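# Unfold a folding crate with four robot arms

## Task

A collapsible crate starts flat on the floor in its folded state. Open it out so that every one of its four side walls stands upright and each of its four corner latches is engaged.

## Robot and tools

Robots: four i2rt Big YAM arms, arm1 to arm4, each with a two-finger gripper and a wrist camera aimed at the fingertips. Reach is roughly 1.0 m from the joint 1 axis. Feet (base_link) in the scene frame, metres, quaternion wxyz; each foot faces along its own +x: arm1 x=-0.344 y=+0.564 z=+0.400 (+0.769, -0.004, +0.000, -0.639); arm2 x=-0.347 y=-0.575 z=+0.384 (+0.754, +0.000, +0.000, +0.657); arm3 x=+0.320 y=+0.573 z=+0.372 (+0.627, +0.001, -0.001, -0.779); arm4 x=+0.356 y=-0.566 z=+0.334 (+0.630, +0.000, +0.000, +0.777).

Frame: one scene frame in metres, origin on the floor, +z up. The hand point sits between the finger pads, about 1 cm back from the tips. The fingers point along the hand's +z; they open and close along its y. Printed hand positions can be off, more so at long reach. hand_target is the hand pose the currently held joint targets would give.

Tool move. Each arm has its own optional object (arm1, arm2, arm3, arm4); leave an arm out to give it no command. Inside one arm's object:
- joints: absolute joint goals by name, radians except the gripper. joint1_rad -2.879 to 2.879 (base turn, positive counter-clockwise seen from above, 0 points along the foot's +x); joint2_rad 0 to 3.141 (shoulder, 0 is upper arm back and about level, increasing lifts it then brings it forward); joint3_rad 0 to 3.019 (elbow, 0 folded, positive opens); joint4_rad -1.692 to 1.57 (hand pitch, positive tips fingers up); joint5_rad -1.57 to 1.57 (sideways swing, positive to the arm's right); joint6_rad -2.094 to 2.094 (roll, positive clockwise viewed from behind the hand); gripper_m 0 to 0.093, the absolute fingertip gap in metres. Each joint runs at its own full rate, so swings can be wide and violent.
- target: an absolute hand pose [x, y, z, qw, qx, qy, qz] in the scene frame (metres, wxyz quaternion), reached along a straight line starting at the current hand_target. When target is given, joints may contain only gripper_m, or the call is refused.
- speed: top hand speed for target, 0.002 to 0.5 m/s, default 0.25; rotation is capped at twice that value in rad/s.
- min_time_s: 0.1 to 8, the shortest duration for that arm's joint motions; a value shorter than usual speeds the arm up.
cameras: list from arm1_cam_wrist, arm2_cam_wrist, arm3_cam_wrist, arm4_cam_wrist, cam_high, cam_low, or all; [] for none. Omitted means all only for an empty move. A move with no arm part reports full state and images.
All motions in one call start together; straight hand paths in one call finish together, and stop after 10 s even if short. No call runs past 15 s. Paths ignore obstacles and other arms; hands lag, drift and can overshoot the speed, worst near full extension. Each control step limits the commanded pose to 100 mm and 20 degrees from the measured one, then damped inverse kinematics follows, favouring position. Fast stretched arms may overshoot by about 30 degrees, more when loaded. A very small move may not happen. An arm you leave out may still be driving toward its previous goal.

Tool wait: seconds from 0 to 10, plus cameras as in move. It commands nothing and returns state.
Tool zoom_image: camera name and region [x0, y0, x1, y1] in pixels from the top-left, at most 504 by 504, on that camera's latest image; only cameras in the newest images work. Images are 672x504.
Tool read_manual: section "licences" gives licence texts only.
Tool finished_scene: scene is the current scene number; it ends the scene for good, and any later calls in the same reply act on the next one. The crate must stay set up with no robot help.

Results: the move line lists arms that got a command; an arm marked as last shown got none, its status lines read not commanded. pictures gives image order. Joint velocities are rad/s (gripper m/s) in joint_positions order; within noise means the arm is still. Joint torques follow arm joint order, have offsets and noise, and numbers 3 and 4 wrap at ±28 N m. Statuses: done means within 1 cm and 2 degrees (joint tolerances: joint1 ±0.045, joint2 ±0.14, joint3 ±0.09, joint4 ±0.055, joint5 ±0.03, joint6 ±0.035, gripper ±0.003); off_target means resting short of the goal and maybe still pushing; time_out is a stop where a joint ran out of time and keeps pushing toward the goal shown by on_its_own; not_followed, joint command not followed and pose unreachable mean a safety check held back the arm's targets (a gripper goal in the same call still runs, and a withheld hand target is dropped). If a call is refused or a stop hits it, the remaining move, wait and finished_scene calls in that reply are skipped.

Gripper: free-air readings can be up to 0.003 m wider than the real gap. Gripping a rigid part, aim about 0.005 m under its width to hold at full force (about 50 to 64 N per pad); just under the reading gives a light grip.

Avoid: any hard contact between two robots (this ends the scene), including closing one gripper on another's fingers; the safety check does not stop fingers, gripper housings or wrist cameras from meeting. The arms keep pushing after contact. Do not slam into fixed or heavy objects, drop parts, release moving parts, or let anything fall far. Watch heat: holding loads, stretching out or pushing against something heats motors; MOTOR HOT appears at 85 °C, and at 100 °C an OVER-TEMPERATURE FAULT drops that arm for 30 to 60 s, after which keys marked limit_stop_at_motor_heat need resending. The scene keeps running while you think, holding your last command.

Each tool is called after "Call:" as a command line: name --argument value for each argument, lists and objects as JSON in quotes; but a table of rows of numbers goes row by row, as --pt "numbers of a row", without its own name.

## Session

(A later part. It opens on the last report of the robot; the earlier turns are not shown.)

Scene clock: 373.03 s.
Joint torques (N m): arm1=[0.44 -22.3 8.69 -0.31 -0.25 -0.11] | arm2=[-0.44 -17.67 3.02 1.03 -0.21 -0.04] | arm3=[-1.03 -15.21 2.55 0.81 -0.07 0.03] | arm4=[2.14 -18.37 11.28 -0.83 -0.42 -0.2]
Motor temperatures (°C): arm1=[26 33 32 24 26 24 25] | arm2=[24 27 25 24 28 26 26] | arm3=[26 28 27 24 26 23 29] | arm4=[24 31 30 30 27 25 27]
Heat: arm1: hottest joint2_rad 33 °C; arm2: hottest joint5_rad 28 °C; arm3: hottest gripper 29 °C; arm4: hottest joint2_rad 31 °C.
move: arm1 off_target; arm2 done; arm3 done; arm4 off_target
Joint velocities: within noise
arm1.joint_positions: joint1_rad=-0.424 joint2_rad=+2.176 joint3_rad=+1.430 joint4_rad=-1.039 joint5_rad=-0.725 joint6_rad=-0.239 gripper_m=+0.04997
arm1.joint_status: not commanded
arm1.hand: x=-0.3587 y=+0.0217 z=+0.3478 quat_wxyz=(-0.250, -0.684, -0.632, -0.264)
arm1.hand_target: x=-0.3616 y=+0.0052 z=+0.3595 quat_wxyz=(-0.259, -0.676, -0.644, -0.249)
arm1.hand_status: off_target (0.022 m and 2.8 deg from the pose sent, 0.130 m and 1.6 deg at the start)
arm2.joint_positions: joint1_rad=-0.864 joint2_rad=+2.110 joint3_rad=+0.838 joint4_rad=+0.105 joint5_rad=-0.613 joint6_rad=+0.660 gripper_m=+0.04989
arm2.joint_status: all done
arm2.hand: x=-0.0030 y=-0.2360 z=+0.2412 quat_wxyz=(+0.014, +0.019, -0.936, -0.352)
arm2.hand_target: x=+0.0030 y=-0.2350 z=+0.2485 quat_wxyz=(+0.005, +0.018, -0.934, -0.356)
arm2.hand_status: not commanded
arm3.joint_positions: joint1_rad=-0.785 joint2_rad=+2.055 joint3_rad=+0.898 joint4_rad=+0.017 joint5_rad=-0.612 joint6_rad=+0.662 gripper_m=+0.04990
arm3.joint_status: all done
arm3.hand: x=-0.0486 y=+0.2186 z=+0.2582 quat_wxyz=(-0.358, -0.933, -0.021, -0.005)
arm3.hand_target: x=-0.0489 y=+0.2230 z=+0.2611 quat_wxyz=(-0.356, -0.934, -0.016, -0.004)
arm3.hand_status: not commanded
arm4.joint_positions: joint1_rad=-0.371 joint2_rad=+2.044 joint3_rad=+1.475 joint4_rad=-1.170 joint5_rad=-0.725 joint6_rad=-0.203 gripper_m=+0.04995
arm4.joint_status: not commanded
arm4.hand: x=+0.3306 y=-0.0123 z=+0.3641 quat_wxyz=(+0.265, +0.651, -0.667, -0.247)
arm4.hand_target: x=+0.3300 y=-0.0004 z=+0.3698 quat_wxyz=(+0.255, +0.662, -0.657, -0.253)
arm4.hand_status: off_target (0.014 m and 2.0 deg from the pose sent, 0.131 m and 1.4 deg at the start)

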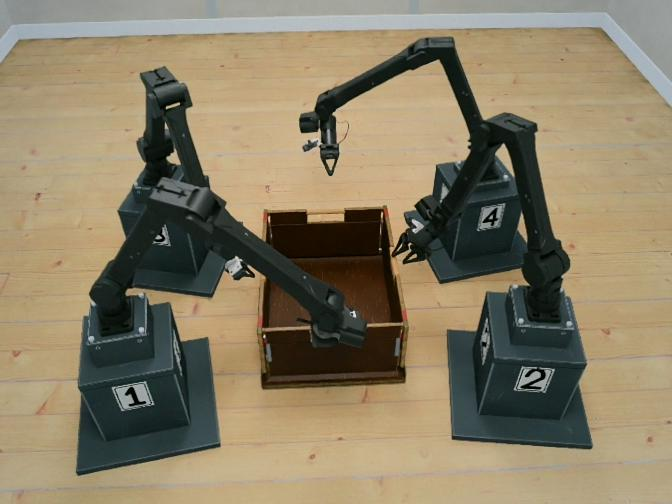

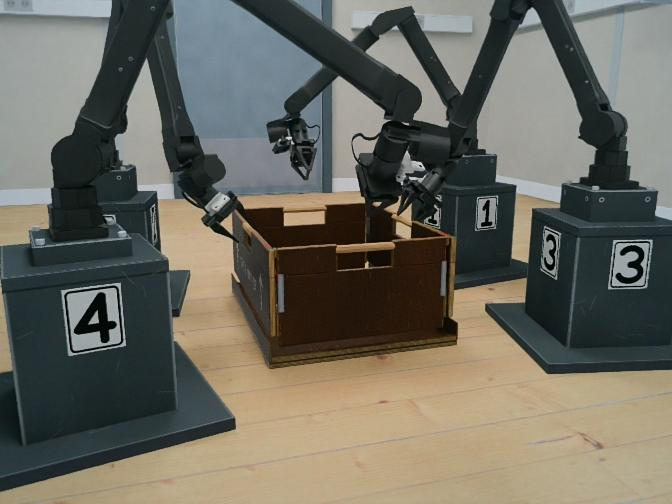

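Call:
move --arm3 '{"target": [-0.048, 0.295, 0.345, 0.3584, 0.9333, 0.022, 0.0085], "speed": 0.2}' --arm2 '{"target": [0.0, -0.310, 0.33, -0.0085, -0.022, 0.9333, 0.3584], "speed": 0.2}' --cameras '["cam_high", "cam_low"]'

Call:
zoom_image --camera "cam_low" --region '[210, 130, 490, 380]'

Call:
zoom_image --camera "cam_high" --region '[240, 200, 430, 400]'

Scene clock: 376.63 s.
Joint torques (N m): arm1=[0.38 -22.42 8.7 -0.24 -0.24 -0.11] | arm2=[-0.09 -14.92 4.19 0.43 -0.58 -0.22] | arm3=[-0.91 -12.69 3.62 0.58 -0.42 -0.13] | arm4=[2.2 -18.61 11.26 -0.83 -0.42 -0.18]
Motor temperatures (°C): arm1=[26 33 32 24 26 24 25] | arm2=[24 27 25 24 28 26 26] | arm3=[26 28 27 24 26 23 29] | arm4=[24 31 30 30 27 25 27]
Heat: arm1: hottest joint2_rad 33 °C; arm2: hottest joint5_rad 28 °C; arm3: hottest gripper 29 °C; arm4: hottest joint2_rad 31 °C.
move: arm2 done; arm3 done
Joint velocities: within noise
arm1: as last shown
arm2.joint_positions: joint1_rad=-1.026 joint2_rad=+1.828 joint3_rad=+0.737 joint4_rad=-0.183 joint5_rad=-0.676 joint6_rad=+0.474 gripper_m=+0.04989
arm2.joint_status: not commanded
arm2.hand: x=-0.0027 y=-0.3082 z=+0.3247 quat_wxyz=(+0.013, +0.018, -0.934, -0.356)
arm2.hand_target: x=-0.0010 y=-0.3068 z=+0.3304 quat_wxyz=(+0.010, +0.025, -0.933, -0.359)
arm2.hand_status: done (0.006 m and 0.7 deg from the pose sent, 0.116 m and 1.0 deg at the start)
arm3.joint_positions: joint1_rad=-0.936 joint2_rad=+1.778 joint3_rad=+0.828 joint4_rad=-0.285 joint5_rad=-0.673 joint6_rad=+0.488 gripper_m=+0.04990
arm3.joint_status: not commanded
arm3.hand: x=-0.0532 y=+0.2885 z=+0.3482 quat_wxyz=(-0.362, -0.932, -0.023, -0.003)
arm3.hand_target: x=-0.0473 y=+0.2927 z=+0.3453 quat_wxyz=(-0.360, -0.933, -0.023, -0.010)
arm3.hand_status: done (0.009 m and 0.8 deg from the pose sent, 0.116 m and 0.5 deg at the start)
arm4.joint_positions: joint1_rad=-0.380 joint2_rad=+2.044 joint3_rad=+1.475 joint4_rad=-1.170 joint5_rad=-0.725 joint6_rad=-0.203 gripper_m=+0.04995
arm4.joint_status: not commanded
arm4.hand: x=+0.3357 y=-0.0121 z=+0.3641 quat_wxyz=(+0.264, +0.648, -0.670, -0.248)
arm4.hand_target: x=+0.3352 y=-0.0002 z=+0.3698 quat_wxyz=(+0.254, +0.659, -0.660, -0.254)
arm4.hand_status: not commanded

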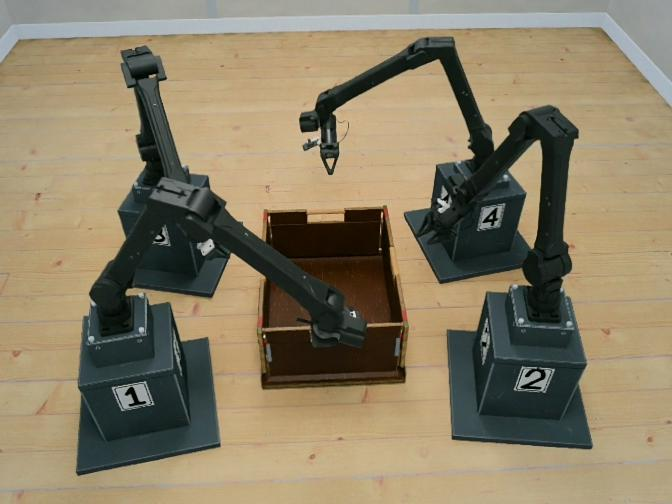

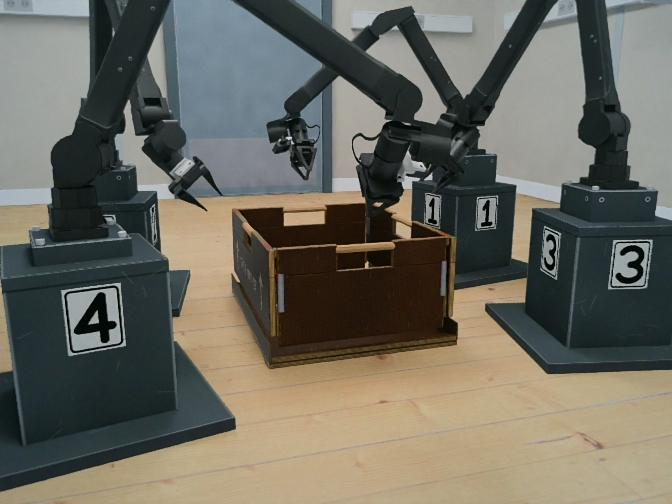

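Scaled by 1.800 from the camera's image (finer frame: 960x720).

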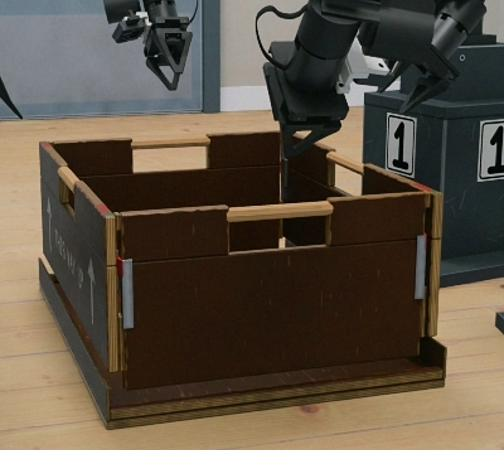

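Scaled by 2.520 from the camera's image (finer frame: 960x720).

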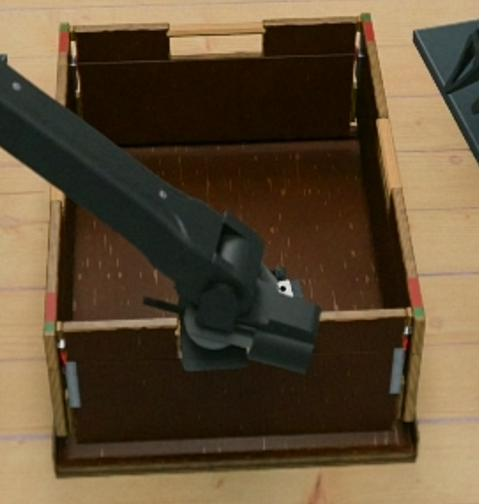

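Call:
wait --seconds 0.1 --cameras '["arm1_cam_wrist", "arm2_cam_wrist", "arm3_cam_wrist", "arm4_cam_wrist"]'

Scene clock: 379.30 s.
Joint torques (N m): arm1=[0.21 -22.83 8.47 -0.2 -0.26 -0.06] | arm2=[-0.03 -14.92 4.22 0.4 -0.57 -0.19] | arm3=[-1.38 -12.4 3.67 0.42 -0.43 -0.13] | arm4=[2.2 -18.55 11.28 -0.83 -0.42 -0.18]
Motor temperatures (°C): arm1=[26 32 32 24 26 24 25] | arm2=[24 27 25 24 28 26 26] | arm3=[26 28 27 24 26 23 29] | arm4=[24 31 30 30 27 25 27]
Heat: arm1: hottest joint2_rad 32 °C; arm2: hottest joint5_rad 28 °C; arm3: hottest gripper 29 °C; arm4: hottest joint2_rad 31 °C.
Joint velocities: within noise
arm1.joint_positions: joint1_rad=-0.424 joint2_rad=+2.176 joint3_rad=+1.430 joint4_rad=-1.039 joint5_rad=-0.725 joint6_rad=-0.239 gripper_m=+0.04997
arm1.joint_status: not commanded
arm1.hand: x=-0.3587 y=+0.0217 z=+0.3478 quat_wxyz=(-0.250, -0.684, -0.632, -0.264)
arm1.hand_target: x=-0.3616 y=+0.0052 z=+0.3595 quat_wxyz=(-0.259, -0.676, -0.644, -0.249)
arm1.hand_status: not commanded
arm2.joint_positions: joint1_rad=-1.026 joint2_rad=+1.828 joint3_rad=+0.737 joint4_rad=-0.183 joint5_rad=-0.676 joint6_rad=+0.473 gripper_m=+0.04989
arm2.joint_status: not commanded
arm2.hand: x=-0.0027 y=-0.3082 z=+0.3247 quat_wxyz=(+0.013, +0.019, -0.934, -0.356)
arm2.hand_target: x=-0.0009 y=-0.3068 z=+0.3303 quat_wxyz=(+0.010, +0.025, -0.933, -0.359)
arm2.hand_status: done (0.006 m and 0.7 deg from the pose sent, 0.116 m and 1.0 deg at the start)
arm3.joint_positions: joint1_rad=-0.937 joint2_rad=+1.778 joint3_rad=+0.828 joint4_rad=-0.285 joint5_rad=-0.673 joint6_rad=+0.486 gripper_m=+0.04990
arm3.joint_status: not commanded
arm3.hand: x=-0.0536 y=+0.2891 z=+0.3482 quat_wxyz=(-0.362, -0.932, -0.023, -0.002)
arm3.hand_target: x=-0.0478 y=+0.2932 z=+0.3453 quat_wxyz=(-0.360, -0.933, -0.023, -0.009)
arm3.hand_status: done (0.009 m and 0.8 deg from the pose sent, 0.116 m and 0.5 deg at the start)
arm4.joint_positions: joint1_rad=-0.380 joint2_rad=+2.044 joint3_rad=+1.475 joint4_rad=-1.170 joint5_rad=-0.725 joint6_rad=-0.203 gripper_m=+0.04995
arm4.joint_status: not commanded
arm4.hand: x=+0.3357 y=-0.0121 z=+0.3641 quat_wxyz=(+0.264, +0.648, -0.670, -0.248)
arm4.hand_target: x=+0.3352 y=-0.0002 z=+0.3698 quat_wxyz=(+0.254, +0.659, -0.660, -0.254)
arm4.hand_status: not commanded
wait: 0.10 s; at rest from the start

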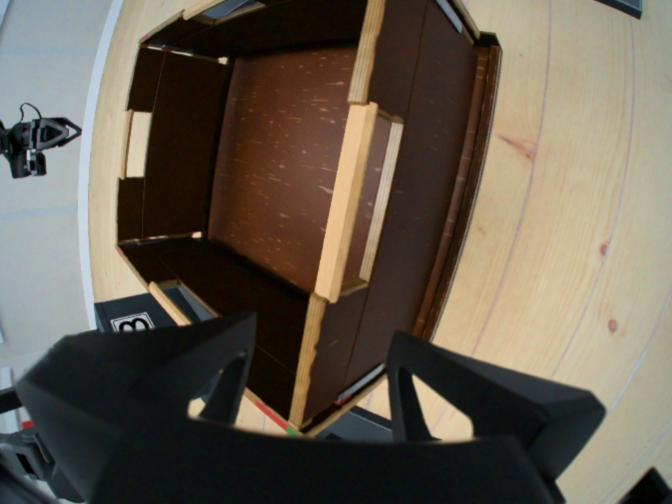

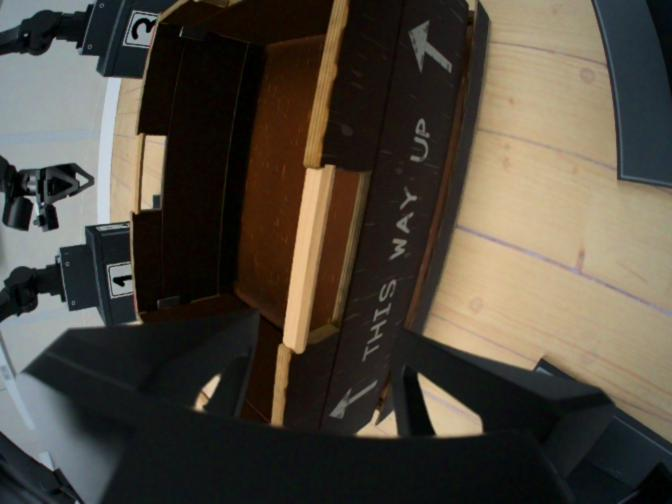

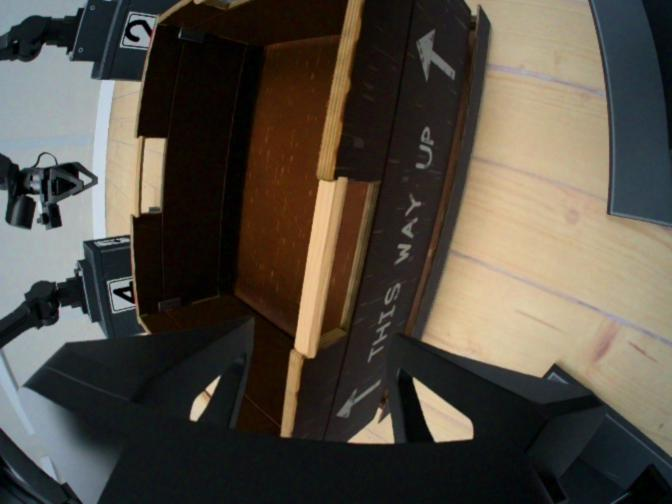

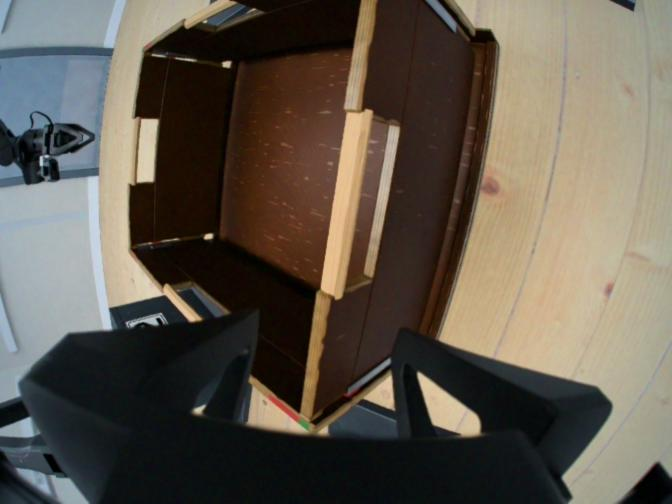

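Call:
finished_scene --scene 1

The scene is finished: the task was done.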